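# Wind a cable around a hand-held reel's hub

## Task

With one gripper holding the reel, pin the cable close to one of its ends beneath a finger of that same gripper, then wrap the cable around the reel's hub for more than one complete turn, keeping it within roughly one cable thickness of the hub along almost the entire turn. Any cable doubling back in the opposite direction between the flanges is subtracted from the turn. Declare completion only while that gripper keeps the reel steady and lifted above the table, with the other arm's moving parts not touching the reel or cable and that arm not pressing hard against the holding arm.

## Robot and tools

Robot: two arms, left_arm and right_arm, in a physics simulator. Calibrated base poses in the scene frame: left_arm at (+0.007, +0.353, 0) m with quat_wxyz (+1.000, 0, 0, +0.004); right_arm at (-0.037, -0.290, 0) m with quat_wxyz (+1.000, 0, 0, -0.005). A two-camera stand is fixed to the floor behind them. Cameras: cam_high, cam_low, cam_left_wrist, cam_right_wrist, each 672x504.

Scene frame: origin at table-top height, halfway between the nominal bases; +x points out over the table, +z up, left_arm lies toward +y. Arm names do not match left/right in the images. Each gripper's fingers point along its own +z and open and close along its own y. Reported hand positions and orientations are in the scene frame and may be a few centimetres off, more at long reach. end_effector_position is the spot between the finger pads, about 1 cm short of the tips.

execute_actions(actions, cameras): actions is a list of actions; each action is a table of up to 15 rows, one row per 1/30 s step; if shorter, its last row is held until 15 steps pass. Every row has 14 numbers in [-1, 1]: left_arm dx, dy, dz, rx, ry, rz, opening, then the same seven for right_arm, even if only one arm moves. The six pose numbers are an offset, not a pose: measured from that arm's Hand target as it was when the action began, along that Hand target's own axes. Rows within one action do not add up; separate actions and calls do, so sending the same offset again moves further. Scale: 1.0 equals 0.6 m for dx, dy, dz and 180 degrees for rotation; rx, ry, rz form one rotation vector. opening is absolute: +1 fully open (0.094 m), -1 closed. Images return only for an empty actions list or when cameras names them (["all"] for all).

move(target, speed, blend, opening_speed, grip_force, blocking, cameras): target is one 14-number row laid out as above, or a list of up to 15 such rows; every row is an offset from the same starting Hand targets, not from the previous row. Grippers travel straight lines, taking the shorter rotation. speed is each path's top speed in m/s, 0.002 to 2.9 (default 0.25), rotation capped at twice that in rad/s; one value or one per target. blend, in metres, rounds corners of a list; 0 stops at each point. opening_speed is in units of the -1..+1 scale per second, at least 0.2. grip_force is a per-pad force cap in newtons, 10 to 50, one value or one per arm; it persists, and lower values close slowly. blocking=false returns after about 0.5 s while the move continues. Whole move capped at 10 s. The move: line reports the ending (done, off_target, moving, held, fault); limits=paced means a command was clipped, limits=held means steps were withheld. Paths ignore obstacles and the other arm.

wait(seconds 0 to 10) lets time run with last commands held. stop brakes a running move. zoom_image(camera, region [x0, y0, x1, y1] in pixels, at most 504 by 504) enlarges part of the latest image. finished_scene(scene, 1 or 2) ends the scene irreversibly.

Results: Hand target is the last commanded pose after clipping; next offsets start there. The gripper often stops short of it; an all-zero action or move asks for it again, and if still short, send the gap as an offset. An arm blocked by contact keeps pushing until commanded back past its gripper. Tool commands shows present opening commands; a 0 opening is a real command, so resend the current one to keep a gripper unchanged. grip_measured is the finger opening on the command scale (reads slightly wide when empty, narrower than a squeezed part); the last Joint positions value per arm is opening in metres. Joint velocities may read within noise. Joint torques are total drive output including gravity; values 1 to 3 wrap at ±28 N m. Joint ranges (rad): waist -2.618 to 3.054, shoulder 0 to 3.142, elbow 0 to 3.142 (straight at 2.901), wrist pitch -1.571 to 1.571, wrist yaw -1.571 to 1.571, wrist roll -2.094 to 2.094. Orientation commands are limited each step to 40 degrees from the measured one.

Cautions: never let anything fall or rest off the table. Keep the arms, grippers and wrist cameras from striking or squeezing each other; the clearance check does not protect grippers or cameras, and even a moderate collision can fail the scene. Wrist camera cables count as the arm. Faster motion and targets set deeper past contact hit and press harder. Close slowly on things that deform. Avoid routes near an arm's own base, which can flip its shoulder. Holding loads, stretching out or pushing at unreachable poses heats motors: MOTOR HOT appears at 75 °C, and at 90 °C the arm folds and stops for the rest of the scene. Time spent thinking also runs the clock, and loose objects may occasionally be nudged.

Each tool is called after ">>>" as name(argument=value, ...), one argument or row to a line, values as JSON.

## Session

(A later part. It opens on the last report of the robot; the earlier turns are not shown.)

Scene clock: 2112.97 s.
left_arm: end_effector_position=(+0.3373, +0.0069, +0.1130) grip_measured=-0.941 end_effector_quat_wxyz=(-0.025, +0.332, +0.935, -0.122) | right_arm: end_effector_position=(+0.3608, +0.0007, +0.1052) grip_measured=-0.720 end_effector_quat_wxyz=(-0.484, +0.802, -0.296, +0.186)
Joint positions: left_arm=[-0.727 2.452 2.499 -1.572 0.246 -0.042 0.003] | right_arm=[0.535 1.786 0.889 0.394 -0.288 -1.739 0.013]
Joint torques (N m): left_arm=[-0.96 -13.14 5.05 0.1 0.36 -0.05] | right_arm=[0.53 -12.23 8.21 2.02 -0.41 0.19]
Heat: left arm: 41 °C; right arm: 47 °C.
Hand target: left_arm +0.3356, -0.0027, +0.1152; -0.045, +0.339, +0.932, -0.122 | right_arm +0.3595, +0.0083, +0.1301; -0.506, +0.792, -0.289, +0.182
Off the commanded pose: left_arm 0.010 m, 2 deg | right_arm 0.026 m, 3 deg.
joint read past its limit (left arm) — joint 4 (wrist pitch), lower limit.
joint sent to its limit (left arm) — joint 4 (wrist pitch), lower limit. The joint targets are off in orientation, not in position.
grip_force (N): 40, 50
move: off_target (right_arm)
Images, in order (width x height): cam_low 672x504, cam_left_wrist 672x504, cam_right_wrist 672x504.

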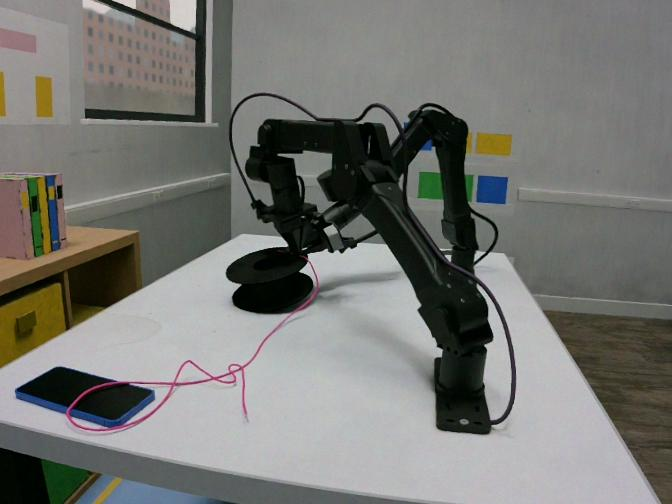

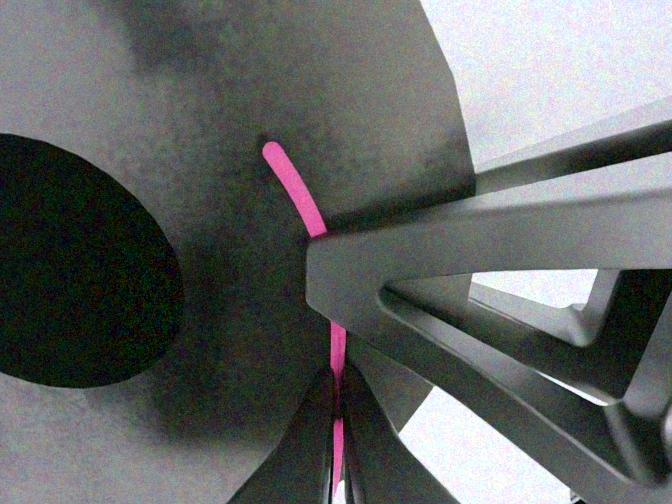

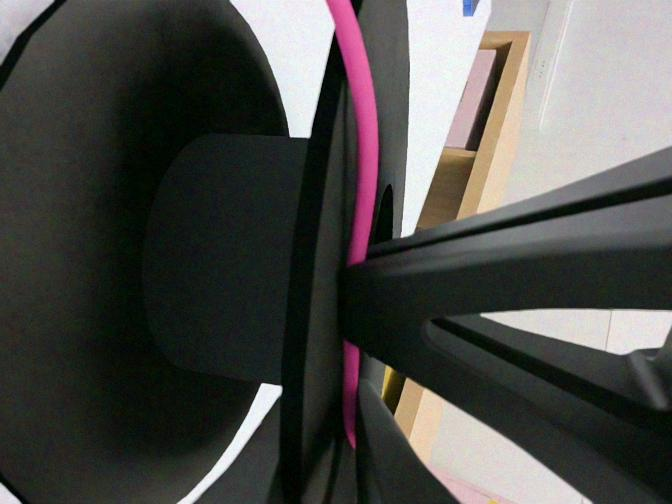

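>>> move(
  target=[0,-0.026,0.003,0,0,0,-1,0,0,0,0,0,0,-0.72],
  speed=0.03,
  cameras=["cam_right_wrist","cam_left_wrist"],
)

Scene clock: 2121.70 s.
left_arm: end_effector_position=(+0.3368, +0.0061, +0.1135) grip_measured=-0.941 end_effector_quat_wxyz=(-0.021, +0.322, +0.940, -0.111) | right_arm: end_effector_position=(+0.3608, +0.0007, +0.1053) grip_measured=-0.715 end_effector_quat_wxyz=(-0.484, +0.802, -0.296, +0.186)
Joint positions: left_arm=[-0.738 2.452 2.505 -1.574 0.222 -0.075 0.003] | right_arm=[0.535 1.786 0.889 0.394 -0.288 -1.739 0.013]
Joint torques (N m): left_arm=[-2.8 -13.05 5.15 0.12 0.63 -0.05] | right_arm=[0.53 -12.23 8.24 1.99 -0.42 0.2]
Heat: left arm: 41 °C; right arm: 46 °C.
Hand target: left_arm +0.3257, -0.0146, +0.1175; -0.045, +0.339, +0.932, -0.122 | right_arm +0.3595, +0.0083, +0.1301; -0.506, +0.792, -0.289, +0.182
Off the commanded pose: left_arm 0.024 m, 4 deg | right_arm 0.026 m, 3 deg.
joint read past its limit (left arm) — joint 4 (wrist pitch), lower limit.
joint sent to its limit (left arm) — joint 4 (wrist pitch), lower limit. The joint targets are off in orientation, not in position.
grip_force (N): 40, 50
move: off_target (left_arm, right_arm)
Images, in order (width x height): cam_left_wrist 672x504, cam_right_wrist 672x504.

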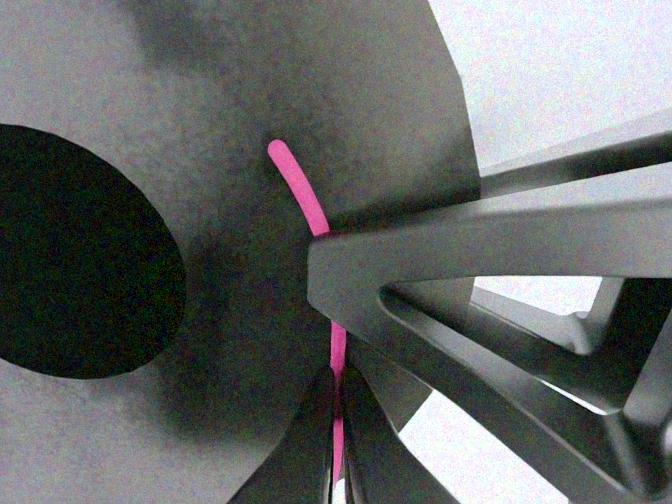

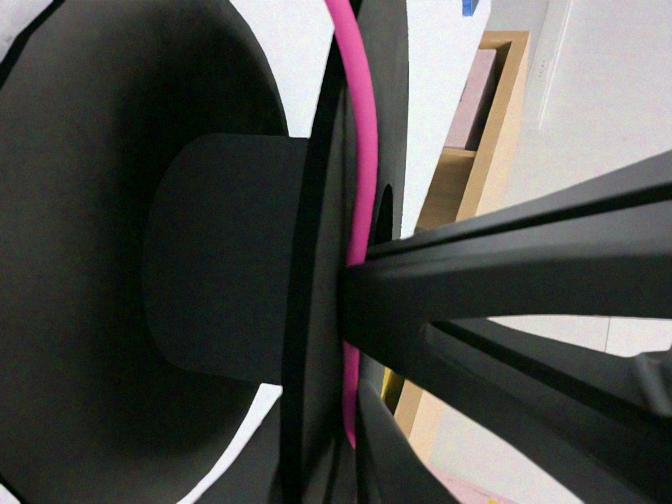

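>>> move(
  target=[0.006,0.037,0,0,0,0,-1,0,0,0,0,0,0,-0.72],
  speed=0.03,
  cameras=["cam_left_wrist"],
)

Scene clock: 2128.93 s.
left_arm: end_effector_position=(+0.3383, +0.0077, +0.1146) grip_measured=-0.941 end_effector_quat_wxyz=(-0.024, +0.329, +0.936, -0.123) | right_arm: end_effector_position=(+0.3612, +0.0009, +0.1061) grip_measured=-0.718 end_effector_quat_wxyz=(-0.485, +0.801, -0.296, +0.187)
Joint positions: left_arm=[-0.724 2.452 2.505 -1.576 0.247 -0.046 0.003] | right_arm=[0.535 1.786 0.889 0.398 -0.288 -1.739 0.013]
Joint torques (N m): left_arm=[-0.12 -13.67 2.66 0.13 0.36 0.13] | right_arm=[0.55 -12.18 8.27 2 -0.42 0.21]
Heat: left arm: 41 °C; right arm: 46 °C.
Hand target: left_arm +0.3367, +0.0042, +0.1118; -0.045, +0.339, +0.932, -0.122 | right_arm +0.3595, +0.0083, +0.1301; -0.506, +0.792, -0.289, +0.182
Off the commanded pose: left_arm 0.005 m, 3 deg | right_arm 0.025 m, 3 deg.
joint read past its limit (left arm) — joint 4 (wrist pitch), lower limit.
joint sent to its limit (left arm) — joint 4 (wrist pitch), lower limit. The joint targets still meet the commanded pose.
grip_force (N): 40, 50
move: off_target (left_arm, right_arm)
Images, in order (width x height): cam_left_wrist 672x504.

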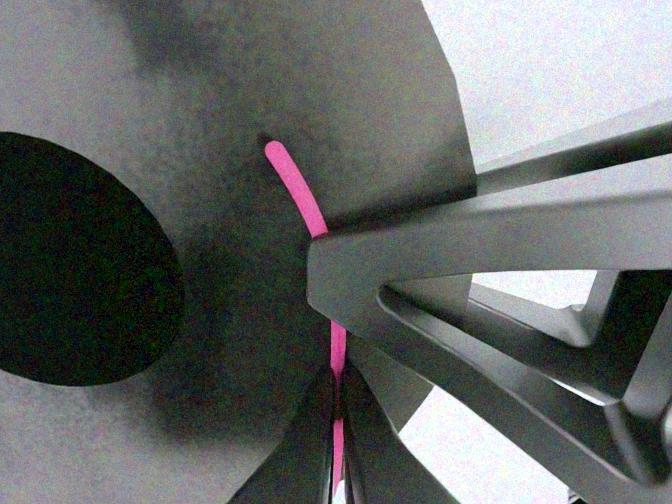

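>>> move(
  target=[0.01,0.004,-0.008,0,0,0,-1,0,0,0,0,0,0,-0.97],
  speed=0.01,
  opening_speed=0.2,
  cameras=["cam_left_wrist","cam_right_wrist","cam_low"],
)

Scene clock: 2137.10 s.
left_arm: end_effector_position=(+0.3404, +0.0119, +0.1213) grip_measured=-0.941 end_effector_quat_wxyz=(-0.016, +0.329, +0.935, -0.128) | right_arm: end_effector_position=(+0.3639, +0.0042, +0.1147) grip_measured=-0.787 end_effector_quat_wxyz=(-0.500, +0.794, -0.287, +0.194)
Joint positions: left_arm=[-0.713 2.423 2.478 -1.563 0.251 -0.036 0.003] | right_arm=[0.535 1.786 0.889 0.437 -0.296 -1.739 0.01]
Joint torques (N m): left_arm=[-0.43 -13.41 1.98 0.05 0.32 0.12] | right_arm=[0.55 -12.27 8.2 1.62 -0.3 0.21]
Heat: left arm: 41 °C; right arm: 46 °C.
Hand target: left_arm +0.3344, +0.0107, +0.1156; -0.045, +0.339, +0.932, -0.122 | right_arm +0.3595, +0.0083, +0.1301; -0.506, +0.792, -0.289, +0.182
Off the commanded pose: left_arm 0.008 m, 3 deg | right_arm 0.016 m, 2 deg.
joint read past its limit (left arm) — joint 4 (wrist pitch), lower limit.
joint sent to its limit (left arm) — joint 4 (wrist pitch), lower limit. The joint targets still meet the commanded pose.
grip_force (N): 40, 50
move: off_target (left_arm, right_arm)
Images, in order (width x height): cam_low 672x504, cam_left_wrist 672x504, cam_right_wrist 672x504.

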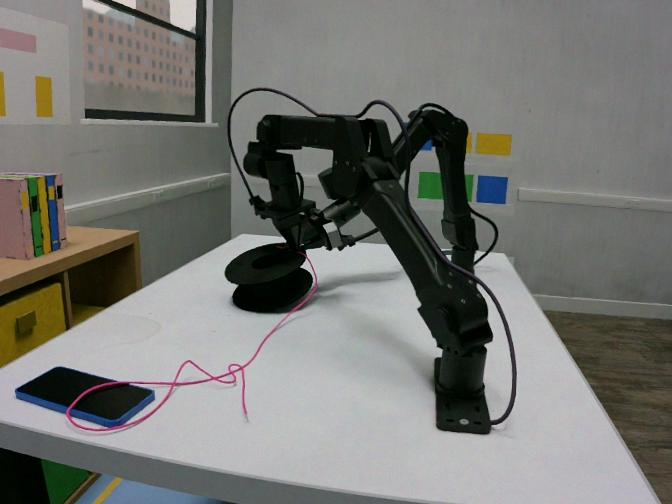

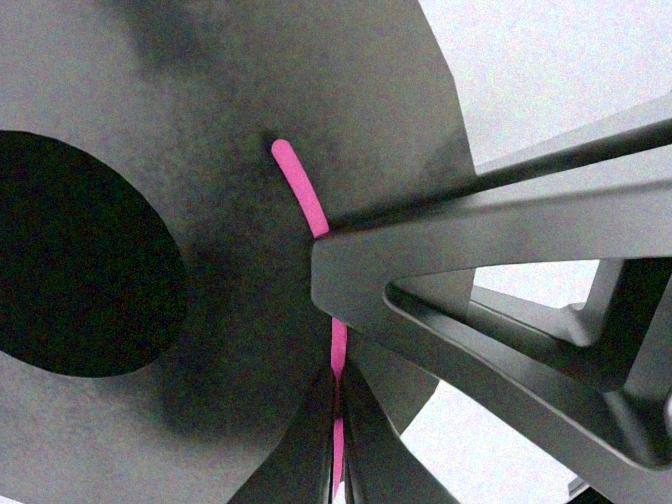

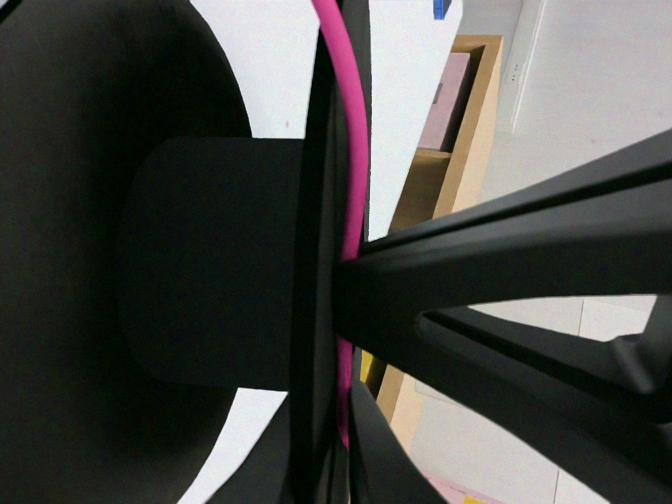

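>>> move(
  target=[
    [0.006,0,0,0,0,0,-0.8,0,0,0,0,0,0,-0.97],
    [0.02,0,-0.17,0,0,0,-0.8,0,0,0,0,0,0,-0.97],
  ],
  speed=0.05,
  cameras=["cam_left_wrist","cam_right_wrist","cam_low"],
)

Scene clock: 2150.50 s.
left_arm: end_effector_position=(+0.3471, +0.0345, +0.1856) grip_measured=-0.802 end_effector_quat_wxyz=(+0.048, +0.315, +0.935, -0.155) | right_arm: end_effector_position=(+0.3657, +0.0076, +0.1279) grip_measured=-0.846 end_effector_quat_wxyz=(-0.511, +0.788, -0.280, +0.200)
Joint positions: left_arm=[-0.663 2.246 2.416 -1.544 0.261 -0.031 0.009] | right_arm=[0.538 1.771 0.902 0.44 -0.3 -1.737 0.007]
Joint torques (N m): left_arm=[0.57 -17.13 4.88 0.08 0.37 0.13] | right_arm=[0.34 -10.97 7.19 1.61 -0.24 0.19]
Heat: left arm: 43 °C; right arm: 45 °C.
Hand target: left_arm +0.3421, +0.0387, +0.2142; -0.045, +0.339, +0.932, -0.122 | right_arm +0.3595, +0.0082, +0.1300; -0.506, +0.792, -0.289, +0.182
Off the commanded pose: left_arm 0.029 m, 12 deg | right_arm 0.007 m, 2 deg.
joint sent to its limit (left arm) — joint 4 (wrist pitch), lower limit. The joint targets are off in orientation, not in position.
grip_force (N): 40, 50
move: off_target (left_arm)
Images, in order (width x height): cam_low 672x504, cam_left_wrist 672x504, cam_right_wrist 672x504.

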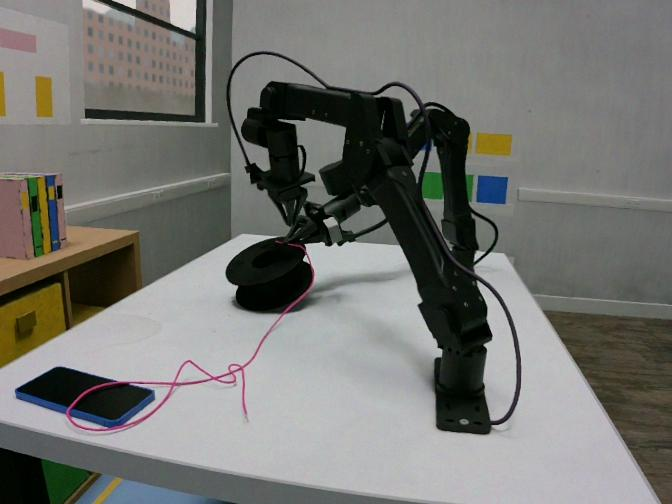

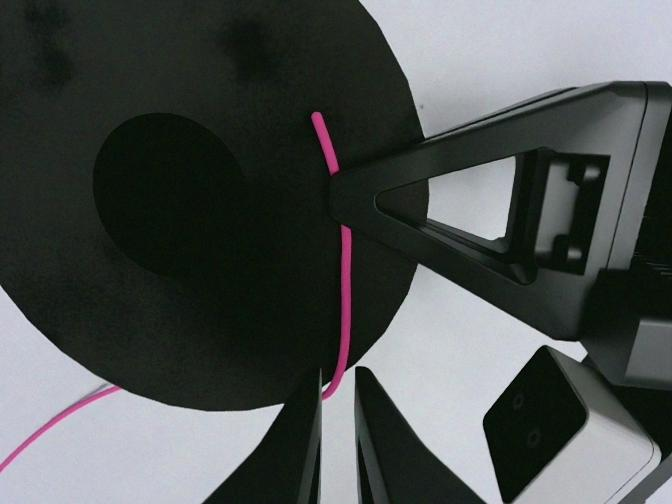

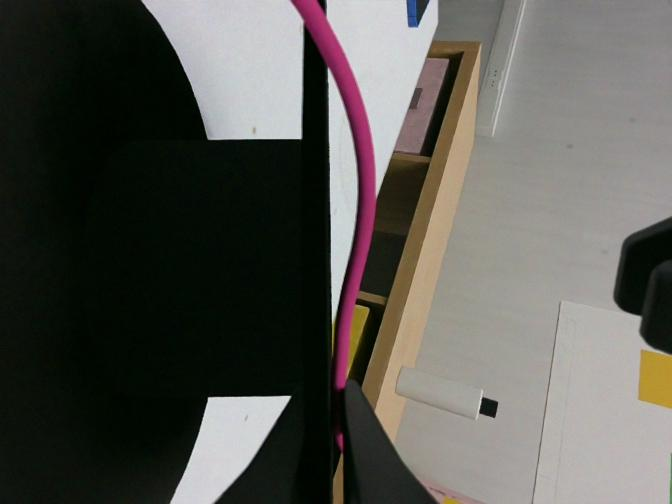

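>>> move(
  target=[
    [0,0,-0.1,0,0,0,-0.8,0,0,0,0,0,0,-0.97],
    [0.2353,0.2787,-0.2232,0.0428,-0.2887,0.2399,-0.6,0,0,0,0,0,0,-0.97],
  ],
  speed=0.12,
  blend=[0.02,0],
  cameras=["cam_high","cam_left_wrist","cam_low"],
)

Scene clock: 2196.93 s.
left_arm: end_effector_position=(+0.3700, +0.2840, +0.2816) grip_measured=-0.602 end_effector_quat_wxyz=(+0.393, +0.529, +0.693, -0.292) | right_arm: end_effector_position=(+0.3657, +0.0076, +0.1279) grip_measured=-0.846 end_effector_quat_wxyz=(-0.511, +0.788, -0.280, +0.200)
Joint positions: left_arm=[0.231 1.813 1.856 -1.547 1.023 1.506 0.019] | right_arm=[0.538 1.771 0.902 0.44 -0.3 -1.737 0.007]
Joint torques (N m): left_arm=[0.2 -12.57 3.97 -0.11 0.93 0.13] | right_arm=[0.34 -11 7.19 1.6 -0.24 0.2]
Heat: left arm: 48 °C; right arm: 44 °C.
Hand target: left_arm +0.3599, +0.2796, +0.3005; +0.383, +0.557, +0.664, -0.321 | right_arm +0.3595, +0.0082, +0.1300; -0.506, +0.792, -0.289, +0.182
Off the commanded pose: left_arm 0.022 m, 6 deg | right_arm 0.007 m, 2 deg.
joint sent to its limit (left arm) — joint 4 (wrist pitch), lower limit. The joint targets are off in orientation, not in position.
grip_force (N): 40, 50
move: off_target (left_arm); target 2's new opening was sent with left_arm's hand 0.022 m and 6 deg from that target
Images, in order (width x height): cam_high 672x504, cam_low 672x504, cam_left_wrist 672x504.

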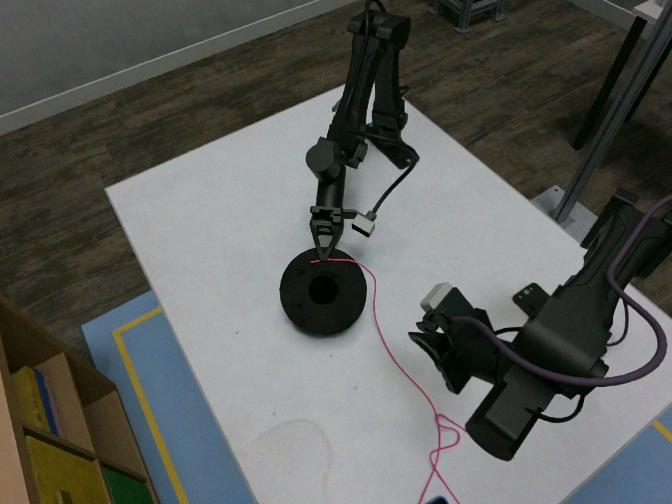

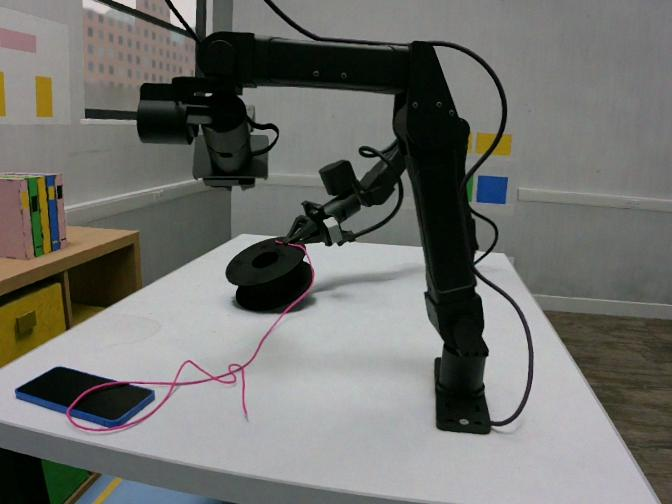

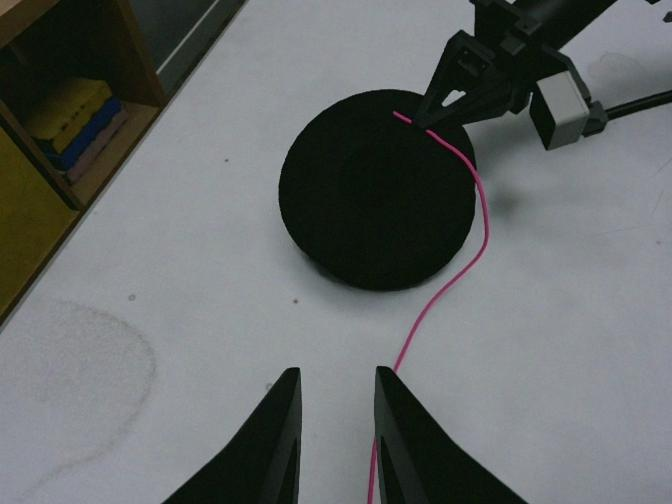

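>>> move(
  target=[0.2993,-0.014,0.1497,0.0312,0.3046,0.0488,-0.5,0,0,0,0,0,0,-0.97],
  speed=0.12,
  cameras=["cam_high","cam_left_wrist","cam_low"],
)

Scene clock: 2223.10 s.
left_arm: end_effector_position=(+0.3482, +0.2914, +0.1073) grip_measured=-0.502 end_effector_quat_wxyz=(+0.034, +0.708, +0.705, -0.029) | right_arm: end_effector_position=(+0.3657, +0.0076, +0.1279) grip_measured=-0.846 end_effector_quat_wxyz=(-0.511, +0.788, -0.280, +0.200)
Joint positions: left_arm=[-0.144 1.838 1.534 -1.247 0.087 1.437 0.023] | right_arm=[0.538 1.771 0.902 0.44 -0.3 -1.737 0.007]
Joint torques (N m): left_arm=[-0.28 -7.23 4.29 0.04 0.07 -0.05] | right_arm=[0.34 -11 7.2 1.61 -0.24 0.19]
Heat: left arm: 44 °C; right arm: 43 °C.
Hand target: left_arm +0.3496, +0.2901, +0.1001; +0.031, +0.706, +0.707, -0.031 | right_arm +0.3595, +0.0082, +0.1300; -0.506, +0.792, -0.289, +0.182
Off the commanded pose: left_arm 0.007 m, 1 deg | right_arm 0.007 m, 2 deg.
grip_force (N): 40, 50
move: done
Images, in order (width x height): cam_high 672x504, cam_low 672x504, cam_left_wrist 672x504.

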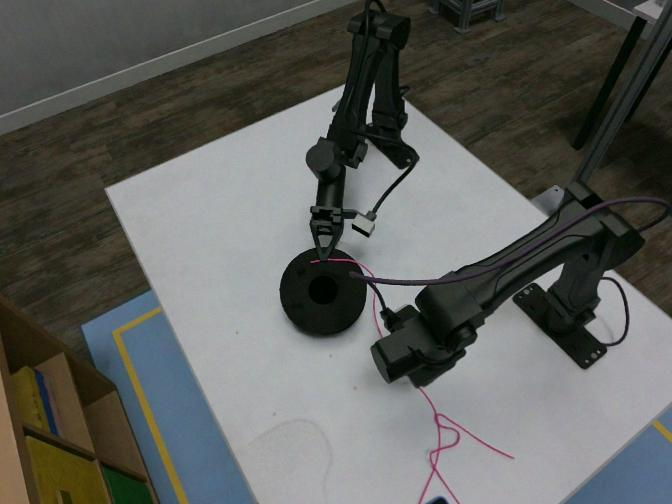

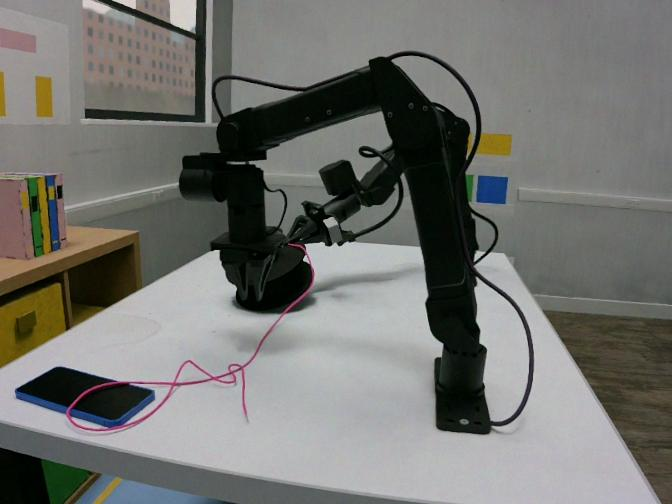

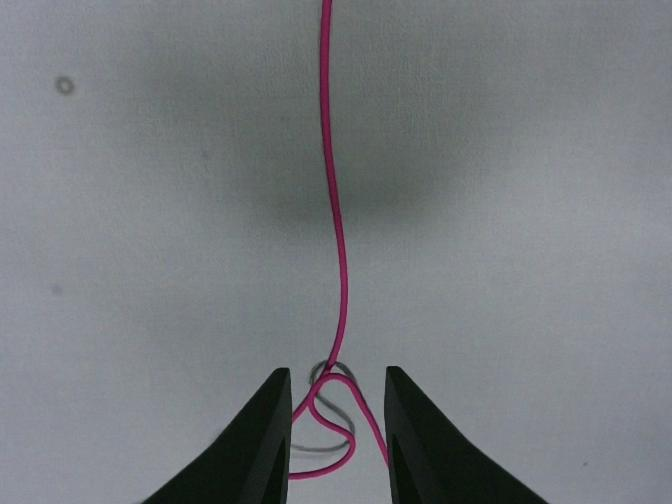

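>>> move(
  target=[
    [0.014,0,0.15,0,0,0,-0.5,0,0,0,0,0,0,-0.97],
    [0.0145,0,0.165,0,0,0,-0.5,0,0,0,0,0,0,-0.97],
    [0.0145,0,0.165,0,0,0,-1,0,0,0,0,0,0,-0.97],
  ],
  speed=[0.12,0.05,0.05],
  cameras=["cam_left_wrist"],
)

Scene clock: 2235.00 s.
left_arm: end_effector_position=(+0.3560, +0.2906, +0.0132) grip_measured=-0.938 end_effector_quat_wxyz=(+0.044, +0.708, +0.705, -0.020) | right_arm: end_effector_position=(+0.3657, +0.0076, +0.1279) grip_measured=-0.846 end_effector_quat_wxyz=(-0.511, +0.788, -0.280, +0.200)
Joint positions: left_arm=[-0.144 1.93 1.269 -0.864 0.086 1.437 0.003] | right_arm=[0.538 1.771 0.902 0.44 -0.3 -1.737 0.007]
Joint torques (N m): left_arm=[-0.27 -6.83 3.32 0 0.1 -0.05] | right_arm=[0.35 -10.97 7.2 1.61 -0.24 0.2]
Heat: left arm: 42 °C; right arm: 43 °C.
Hand target: left_arm +0.3497, +0.2901, +0.0008; +0.031, +0.706, +0.707, -0.031 | right_arm +0.3595, +0.0082, +0.1300; -0.506, +0.792, -0.289, +0.182
Off the commanded pose: left_arm 0.014 m, 2 deg | right_arm 0.007 m, 2 deg.
grip_force (N): 40, 50
move: off_target (left_arm); target 3's new opening was sent with left_arm's hand 0.012 m and 1 deg from that target
Images, in order (width x height): cam_left_wrist 672x504.

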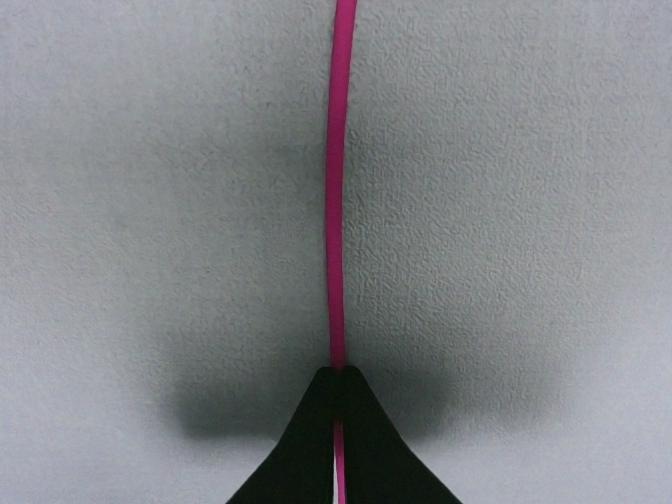

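>>> move(
  target=[-0.029,0,-0.332,0,0,0,-1,0,-0.2266,-0.1057,0,0,0,-0.97],
  speed=0.08,
  cameras=["cam_high","cam_low","cam_right_wrist"],
)

Scene clock: 2249.60 s.
left_arm: end_effector_position=(+0.3506, +0.2914, +0.1750) grip_measured=-0.940 end_effector_quat_wxyz=(+0.032, +0.706, +0.707, -0.030) | right_arm: end_effector_position=(+0.3628, +0.0053, +0.2386) grip_measured=-0.848 end_effector_quat_wxyz=(-0.470, +0.813, -0.302, +0.167)
Joint positions: left_arm=[-0.144 1.875 1.852 -1.533 0.086 1.432 0.003] | right_arm=[0.538 1.629 1.326 -0.25 -0.297 -1.736 0.007]
Joint torques (N m): left_arm=[-0.23 -13 7.82 -0.32 0.11 -0.06] | right_arm=[0.16 -12.64 10.09 2.34 -0.33 0.16]
Heat: left arm: 41 °C; right arm: 44 °C.
Hand target: left_arm +0.3496, +0.2901, +0.2007; +0.031, +0.706, +0.707, -0.031 | right_arm +0.3598, +0.0078, +0.2801; -0.506, +0.792, -0.289, +0.182
Off the commanded pose: left_arm 0.026 m, 0 deg | right_arm 0.042 m, 5 deg.
joint sent to its limit (left arm) — joint 4 (wrist pitch), lower limit. The joint targets are off in orientation, not in position.
grip_force (N): 40, 50
move: off_target (left_arm, right_arm)
Images, in order (width x height): cam_high 672x504, cam_low 672x504, cam_right_wrist 672x504.

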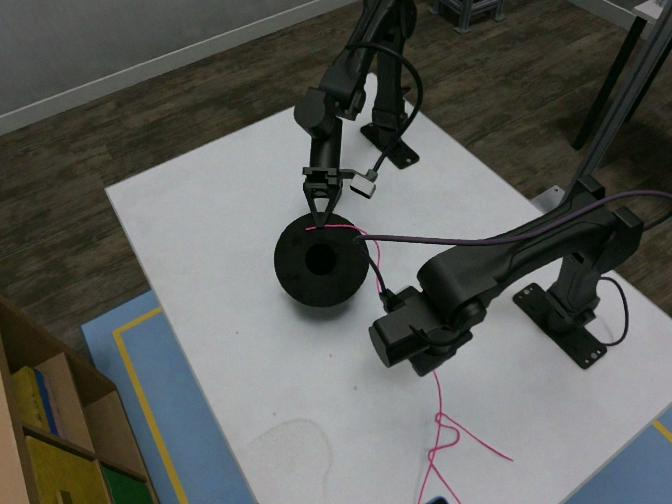

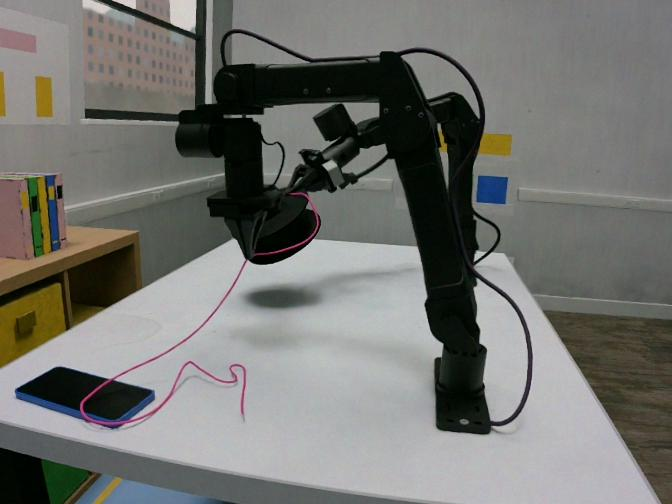

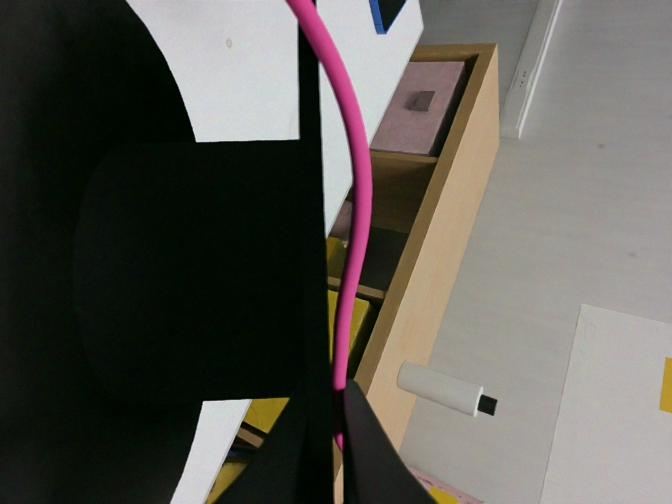

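>>> move(
  target=[-0.1328,0,0.0116,0,0,0,-1,-0.0297,-0.0277,-0.0592,0.2697,0.1596,0.5515,-0.97],
  speed=0.15,
  cameras=["all"],
)

Scene clock: 2269.40 s.
left_arm: end_effector_position=(+0.3469, +0.2136, +0.1973) grip_measured=-0.940 end_effector_quat_wxyz=(+0.063, +0.706, +0.706, -0.016) | right_arm: end_effector_position=(+0.3268, -0.0043, +0.2970) grip_measured=-0.848 end_effector_quat_wxyz=(+0.617, -0.028, +0.786, -0.014)
Joint positions: left_arm=[-0.36 1.886 1.953 -1.537 0.082 1.214 0.003] | right_arm=[0.991 1.584 1.285 -0.109 0.926 0.274 0.007]
Joint torques (N m): left_arm=[-0.46 -7.3 7.87 -0.13 0.09 -0.07] | right_arm=[0.54 -6.91 10.36 2.25 0.53 0.25]
Heat: left arm: 43 °C; right arm: 47 °C.
Hand target: left_arm +0.3496, +0.2101, +0.2008; +0.031, +0.706, +0.706, -0.031 | right_arm +0.3301, +0.0000, +0.3103; +0.630, -0.001, +0.777, +0.000
Off the commanded pose: left_arm 0.006 m, 4 deg | right_arm 0.014 m, 4 deg.
joint sent to its limit (left arm) — joint 4 (wrist pitch), lower limit. The joint targets are off in orientation, not in position.
grip_force (N): 40, 50
move: off_target (left_arm, right_arm)

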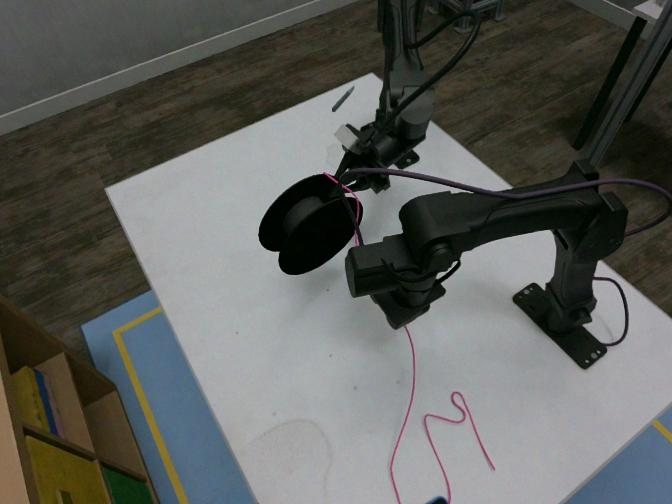

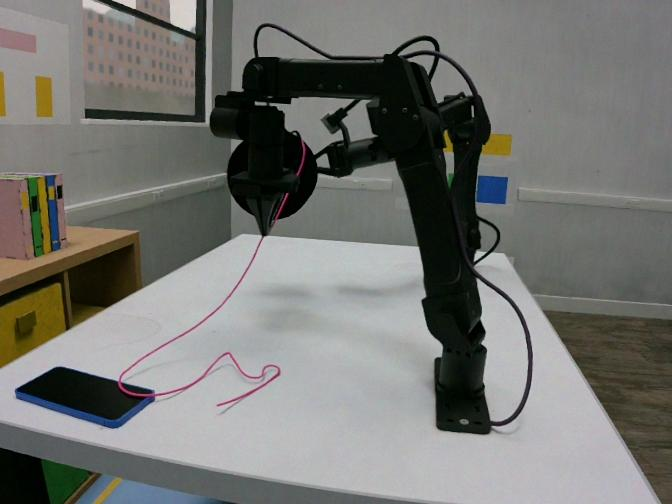

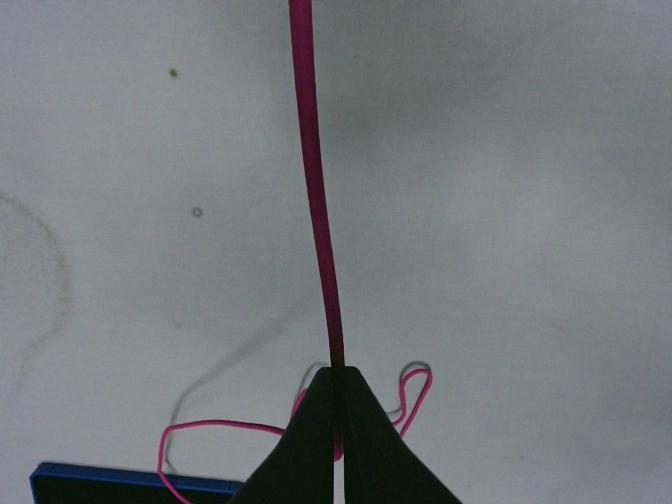

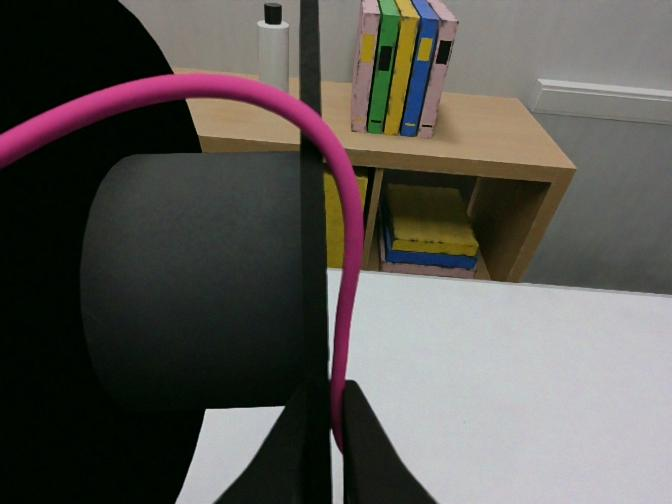

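>>> move(
  target=[
    [-0.079,0.117,-0.328,-0.0311,-0.3052,-0.0488,-1,0,0,0,0,0,0,-0.97],
    [-0.210,0.283,-0.2995,-0.0311,-0.3052,-0.0488,-1,0,0,0,0,0,0,-0.97],
    [-0.286,0.367,-0.209,-0.0311,-0.3052,-0.0488,-1,0,0,0,0,0,0,-0.97],
  ],
  speed=0.15,
  blend=[0.03,0.03,0],
  cameras=["all"],
)

Scene clock: 2319.53 s.
left_arm: end_effector_position=(+0.5638, +0.0518, +0.3354) grip_measured=-0.940 end_effector_quat_wxyz=(+0.516, +0.462, +0.648, -0.318) | right_arm: end_effector_position=(+0.3268, -0.0046, +0.2968) grip_measured=-0.848 end_effector_quat_wxyz=(+0.617, -0.028, +0.786, -0.014)
Joint positions: left_arm=[-0.291 2.506 2.836 -0.743 0.844 0.383 0.003] | right_arm=[0.991 1.584 1.285 -0.11 0.927 0.276 0.007]
Joint torques (N m): left_arm=[0.01 -12.3 7.82 1.39 0.22 -0.06] | right_arm=[0.55 -6.91 10.35 2.29 0.52 0.25]
Heat: left arm: 40 °C; right arm: 49 °C.
Hand target: left_arm +0.5698, +0.0500, +0.3406; +0.384, +0.556, +0.663, -0.322 | right_arm +0.3301, +0.0000, +0.3102; +0.630, -0.001, +0.777, +0.000
Off the commanded pose: left_arm 0.008 m, 19 deg | right_arm 0.015 m, 4 deg.
elbow stopped short (left arm): the move would have taken joint 3 (elbow) straighter than the controller allows.
grip_force (N): 40, 50
move: off_target (left_arm, right_arm)

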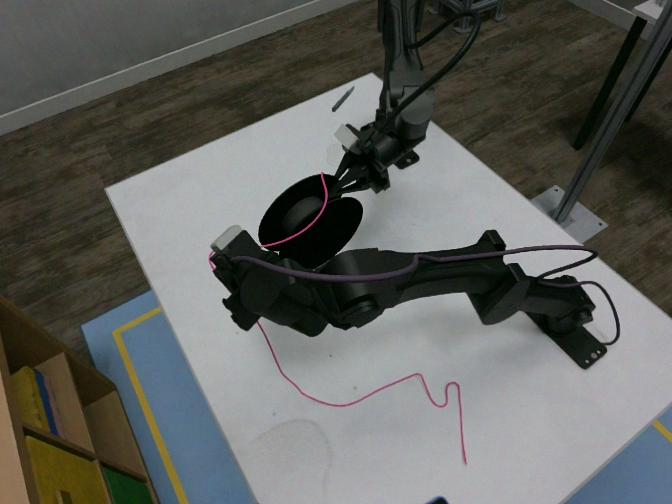

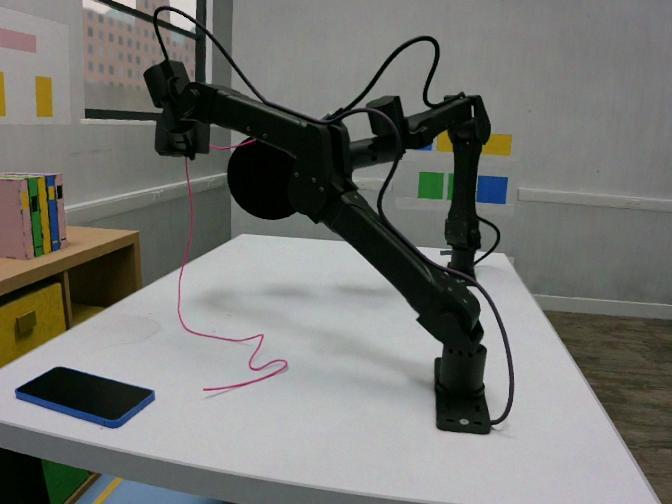

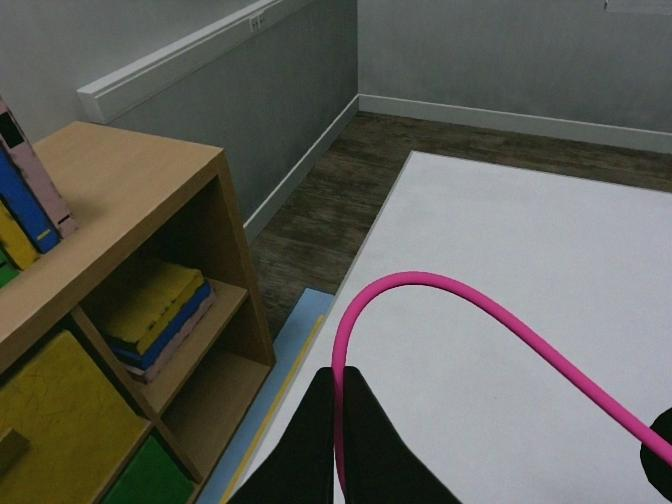

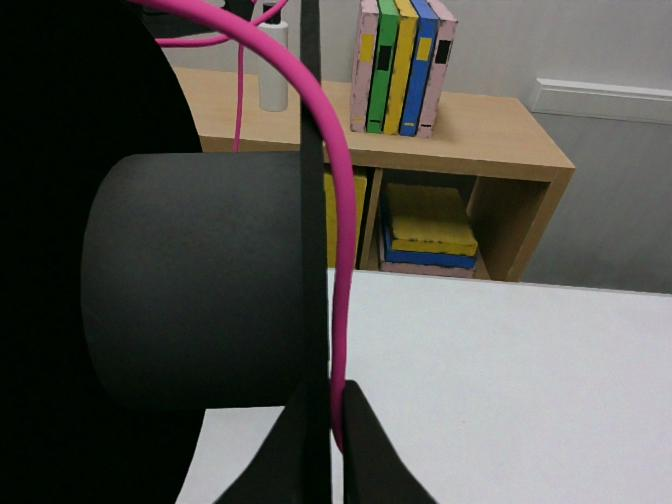

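>>> move(
  target=[
    [0.003,-0.055,0.03,0,0,0,-1,0,0,0,0,0,0,-0.97],
    [0.22,-0.055,0.155,0,0.04,0,-1,0,0,0,0,0,0,-0.97],
  ],
  speed=0.12,
  blend=[0.02,0],
  cameras=["all"],
)

Scene clock: 2340.80 s.
left_arm: end_effector_position=(+0.5398, +0.0339, +0.1818) grip_measured=-0.940 end_effector_quat_wxyz=(+0.364, +0.556, +0.692, -0.280) | right_arm: end_effector_position=(+0.3266, -0.0049, +0.2962) grip_measured=-0.848 end_effector_quat_wxyz=(+0.616, -0.028, +0.787, -0.015)
Joint positions: left_arm=[-0.35 2.663 2.836 -1.085 0.752 0.743 0.003] | right_arm=[0.991 1.584 1.285 -0.114 0.928 0.276 0.007]
Joint torques (N m): left_arm=[-0.27 -13.09 7.87 0.68 0.44 0.12] | right_arm=[0.53 -6.91 10.32 2.32 0.53 0.25]
Heat: left arm: 43 °C; right arm: 49 °C.
Hand target: left_arm +0.5399, +0.0298, +0.1799; +0.341, +0.575, +0.686, -0.286 | right_arm +0.3301, +0.0000, +0.3103; +0.630, -0.001, +0.777, +0.000
Off the commanded pose: left_arm 0.005 m, 4 deg | right_arm 0.015 m, 4 deg.
elbow stopped short (left arm): the move would have taken joint 3 (elbow) straighter than the controller allows.
grip_force (N): 40, 50
move: off_target (left_arm, right_arm)

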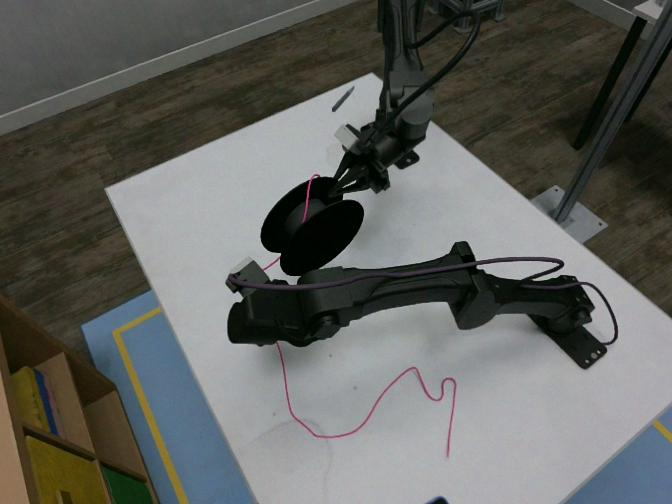

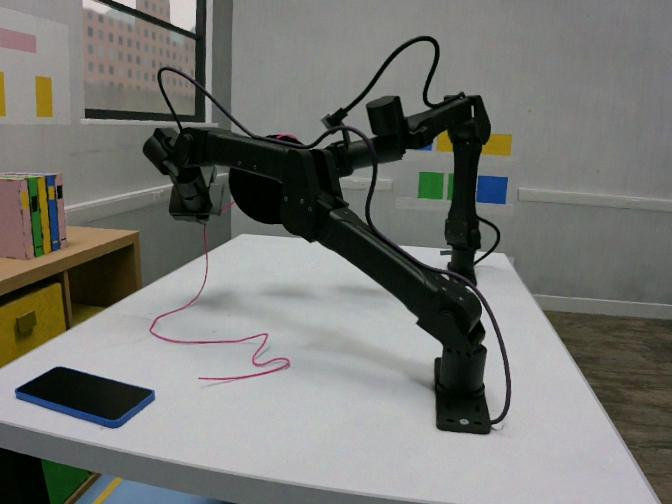

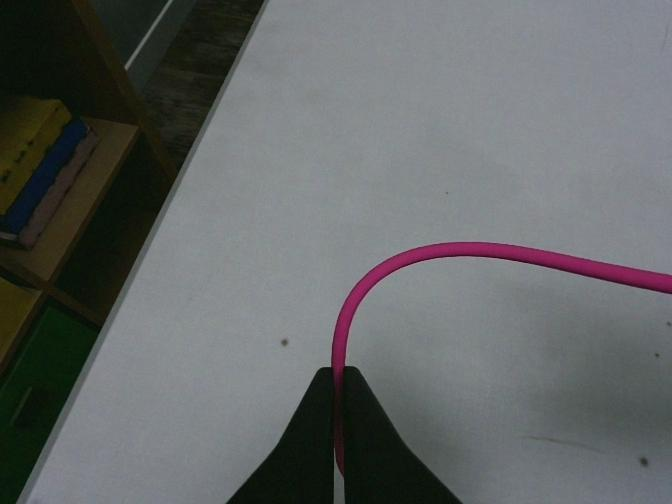

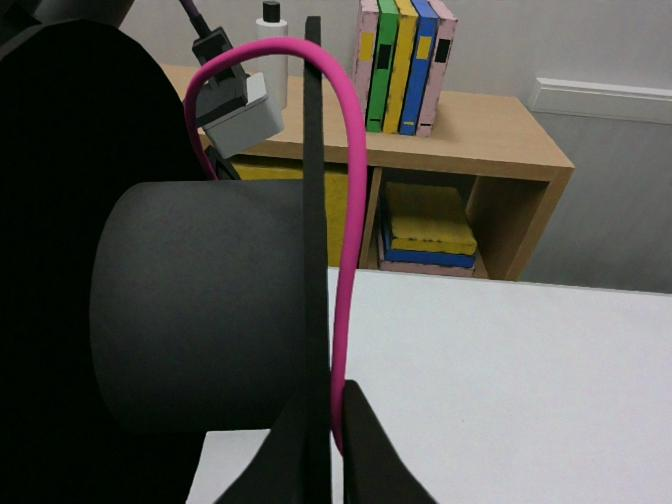

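>>> move(
  target=[0.1717,-0.1297,0.0905,0,0.083,0,-1,0,0,0,0,0,0,-0.97],
  speed=0.1,
  cameras=["all"],
)

Scene clock: 2353.63 s.
left_arm: end_effector_position=(+0.4545, +0.0361, +0.0355) grip_measured=-0.940 end_effector_quat_wxyz=(+0.216, +0.602, +0.736, -0.222) | right_arm: end_effector_position=(+0.3256, -0.0063, +0.2920) grip_measured=-0.848 end_effector_quat_wxyz=(+0.610, -0.035, +0.791, -0.023)
Joint positions: left_arm=[-0.459 2.4 1.96 -0.773 0.53 0.821 0.003] | right_arm=[0.991 1.584 1.285 -0.139 0.927 0.277 0.007]
Joint torques (N m): left_arm=[0.03 -19.17 4.23 0.59 0.21 0.1] | right_arm=[0.57 -7.04 10.29 2.56 0.54 0.27]
Heat: left arm: 44 °C; right arm: 49 °C.
Hand target: left_arm +0.4600, +0.0349, +0.0649; +0.249, +0.608, +0.725, -0.209 | right_arm +0.3301, +0.0000, +0.3103; +0.630, -0.001, +0.777, +0.000
Off the commanded pose: left_arm 0.030 m, 4 deg | right_arm 0.020 m, 5 deg.
grip_force (N): 40, 50
move: off_target (left_arm, right_arm)

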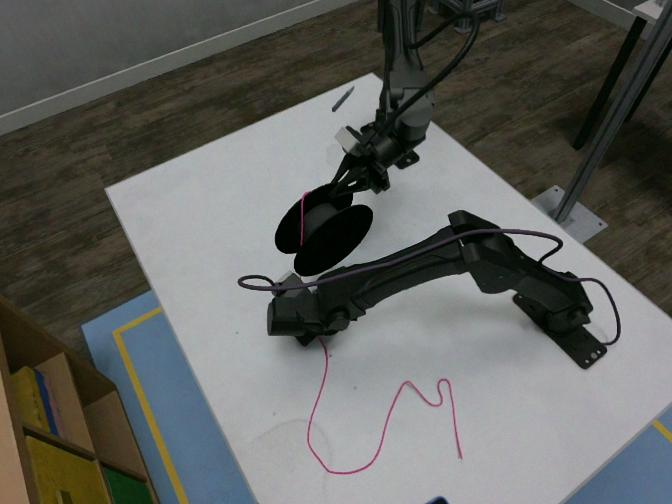

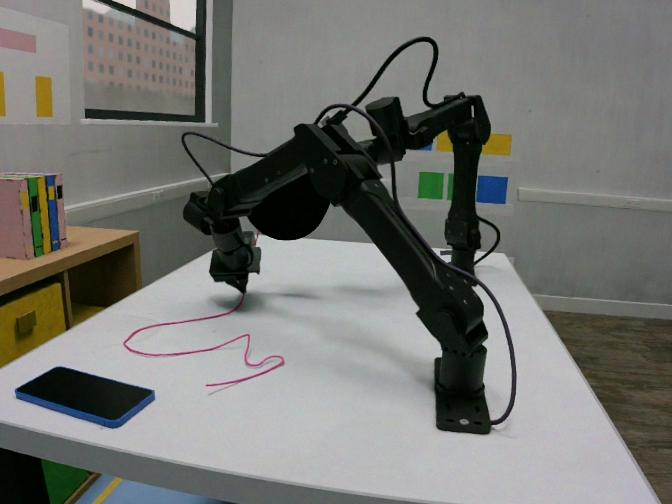

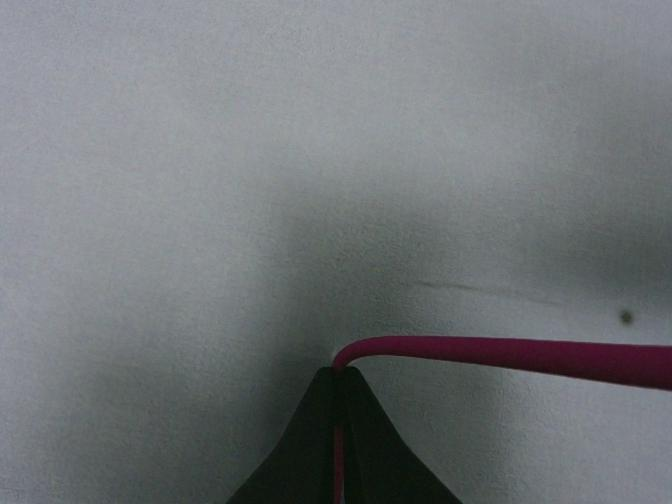

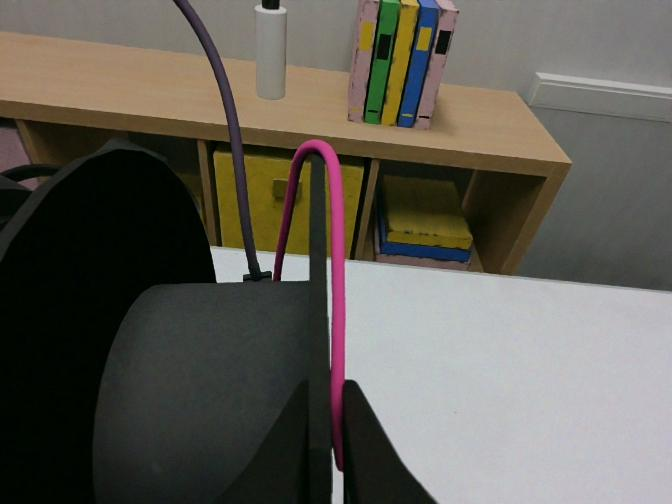

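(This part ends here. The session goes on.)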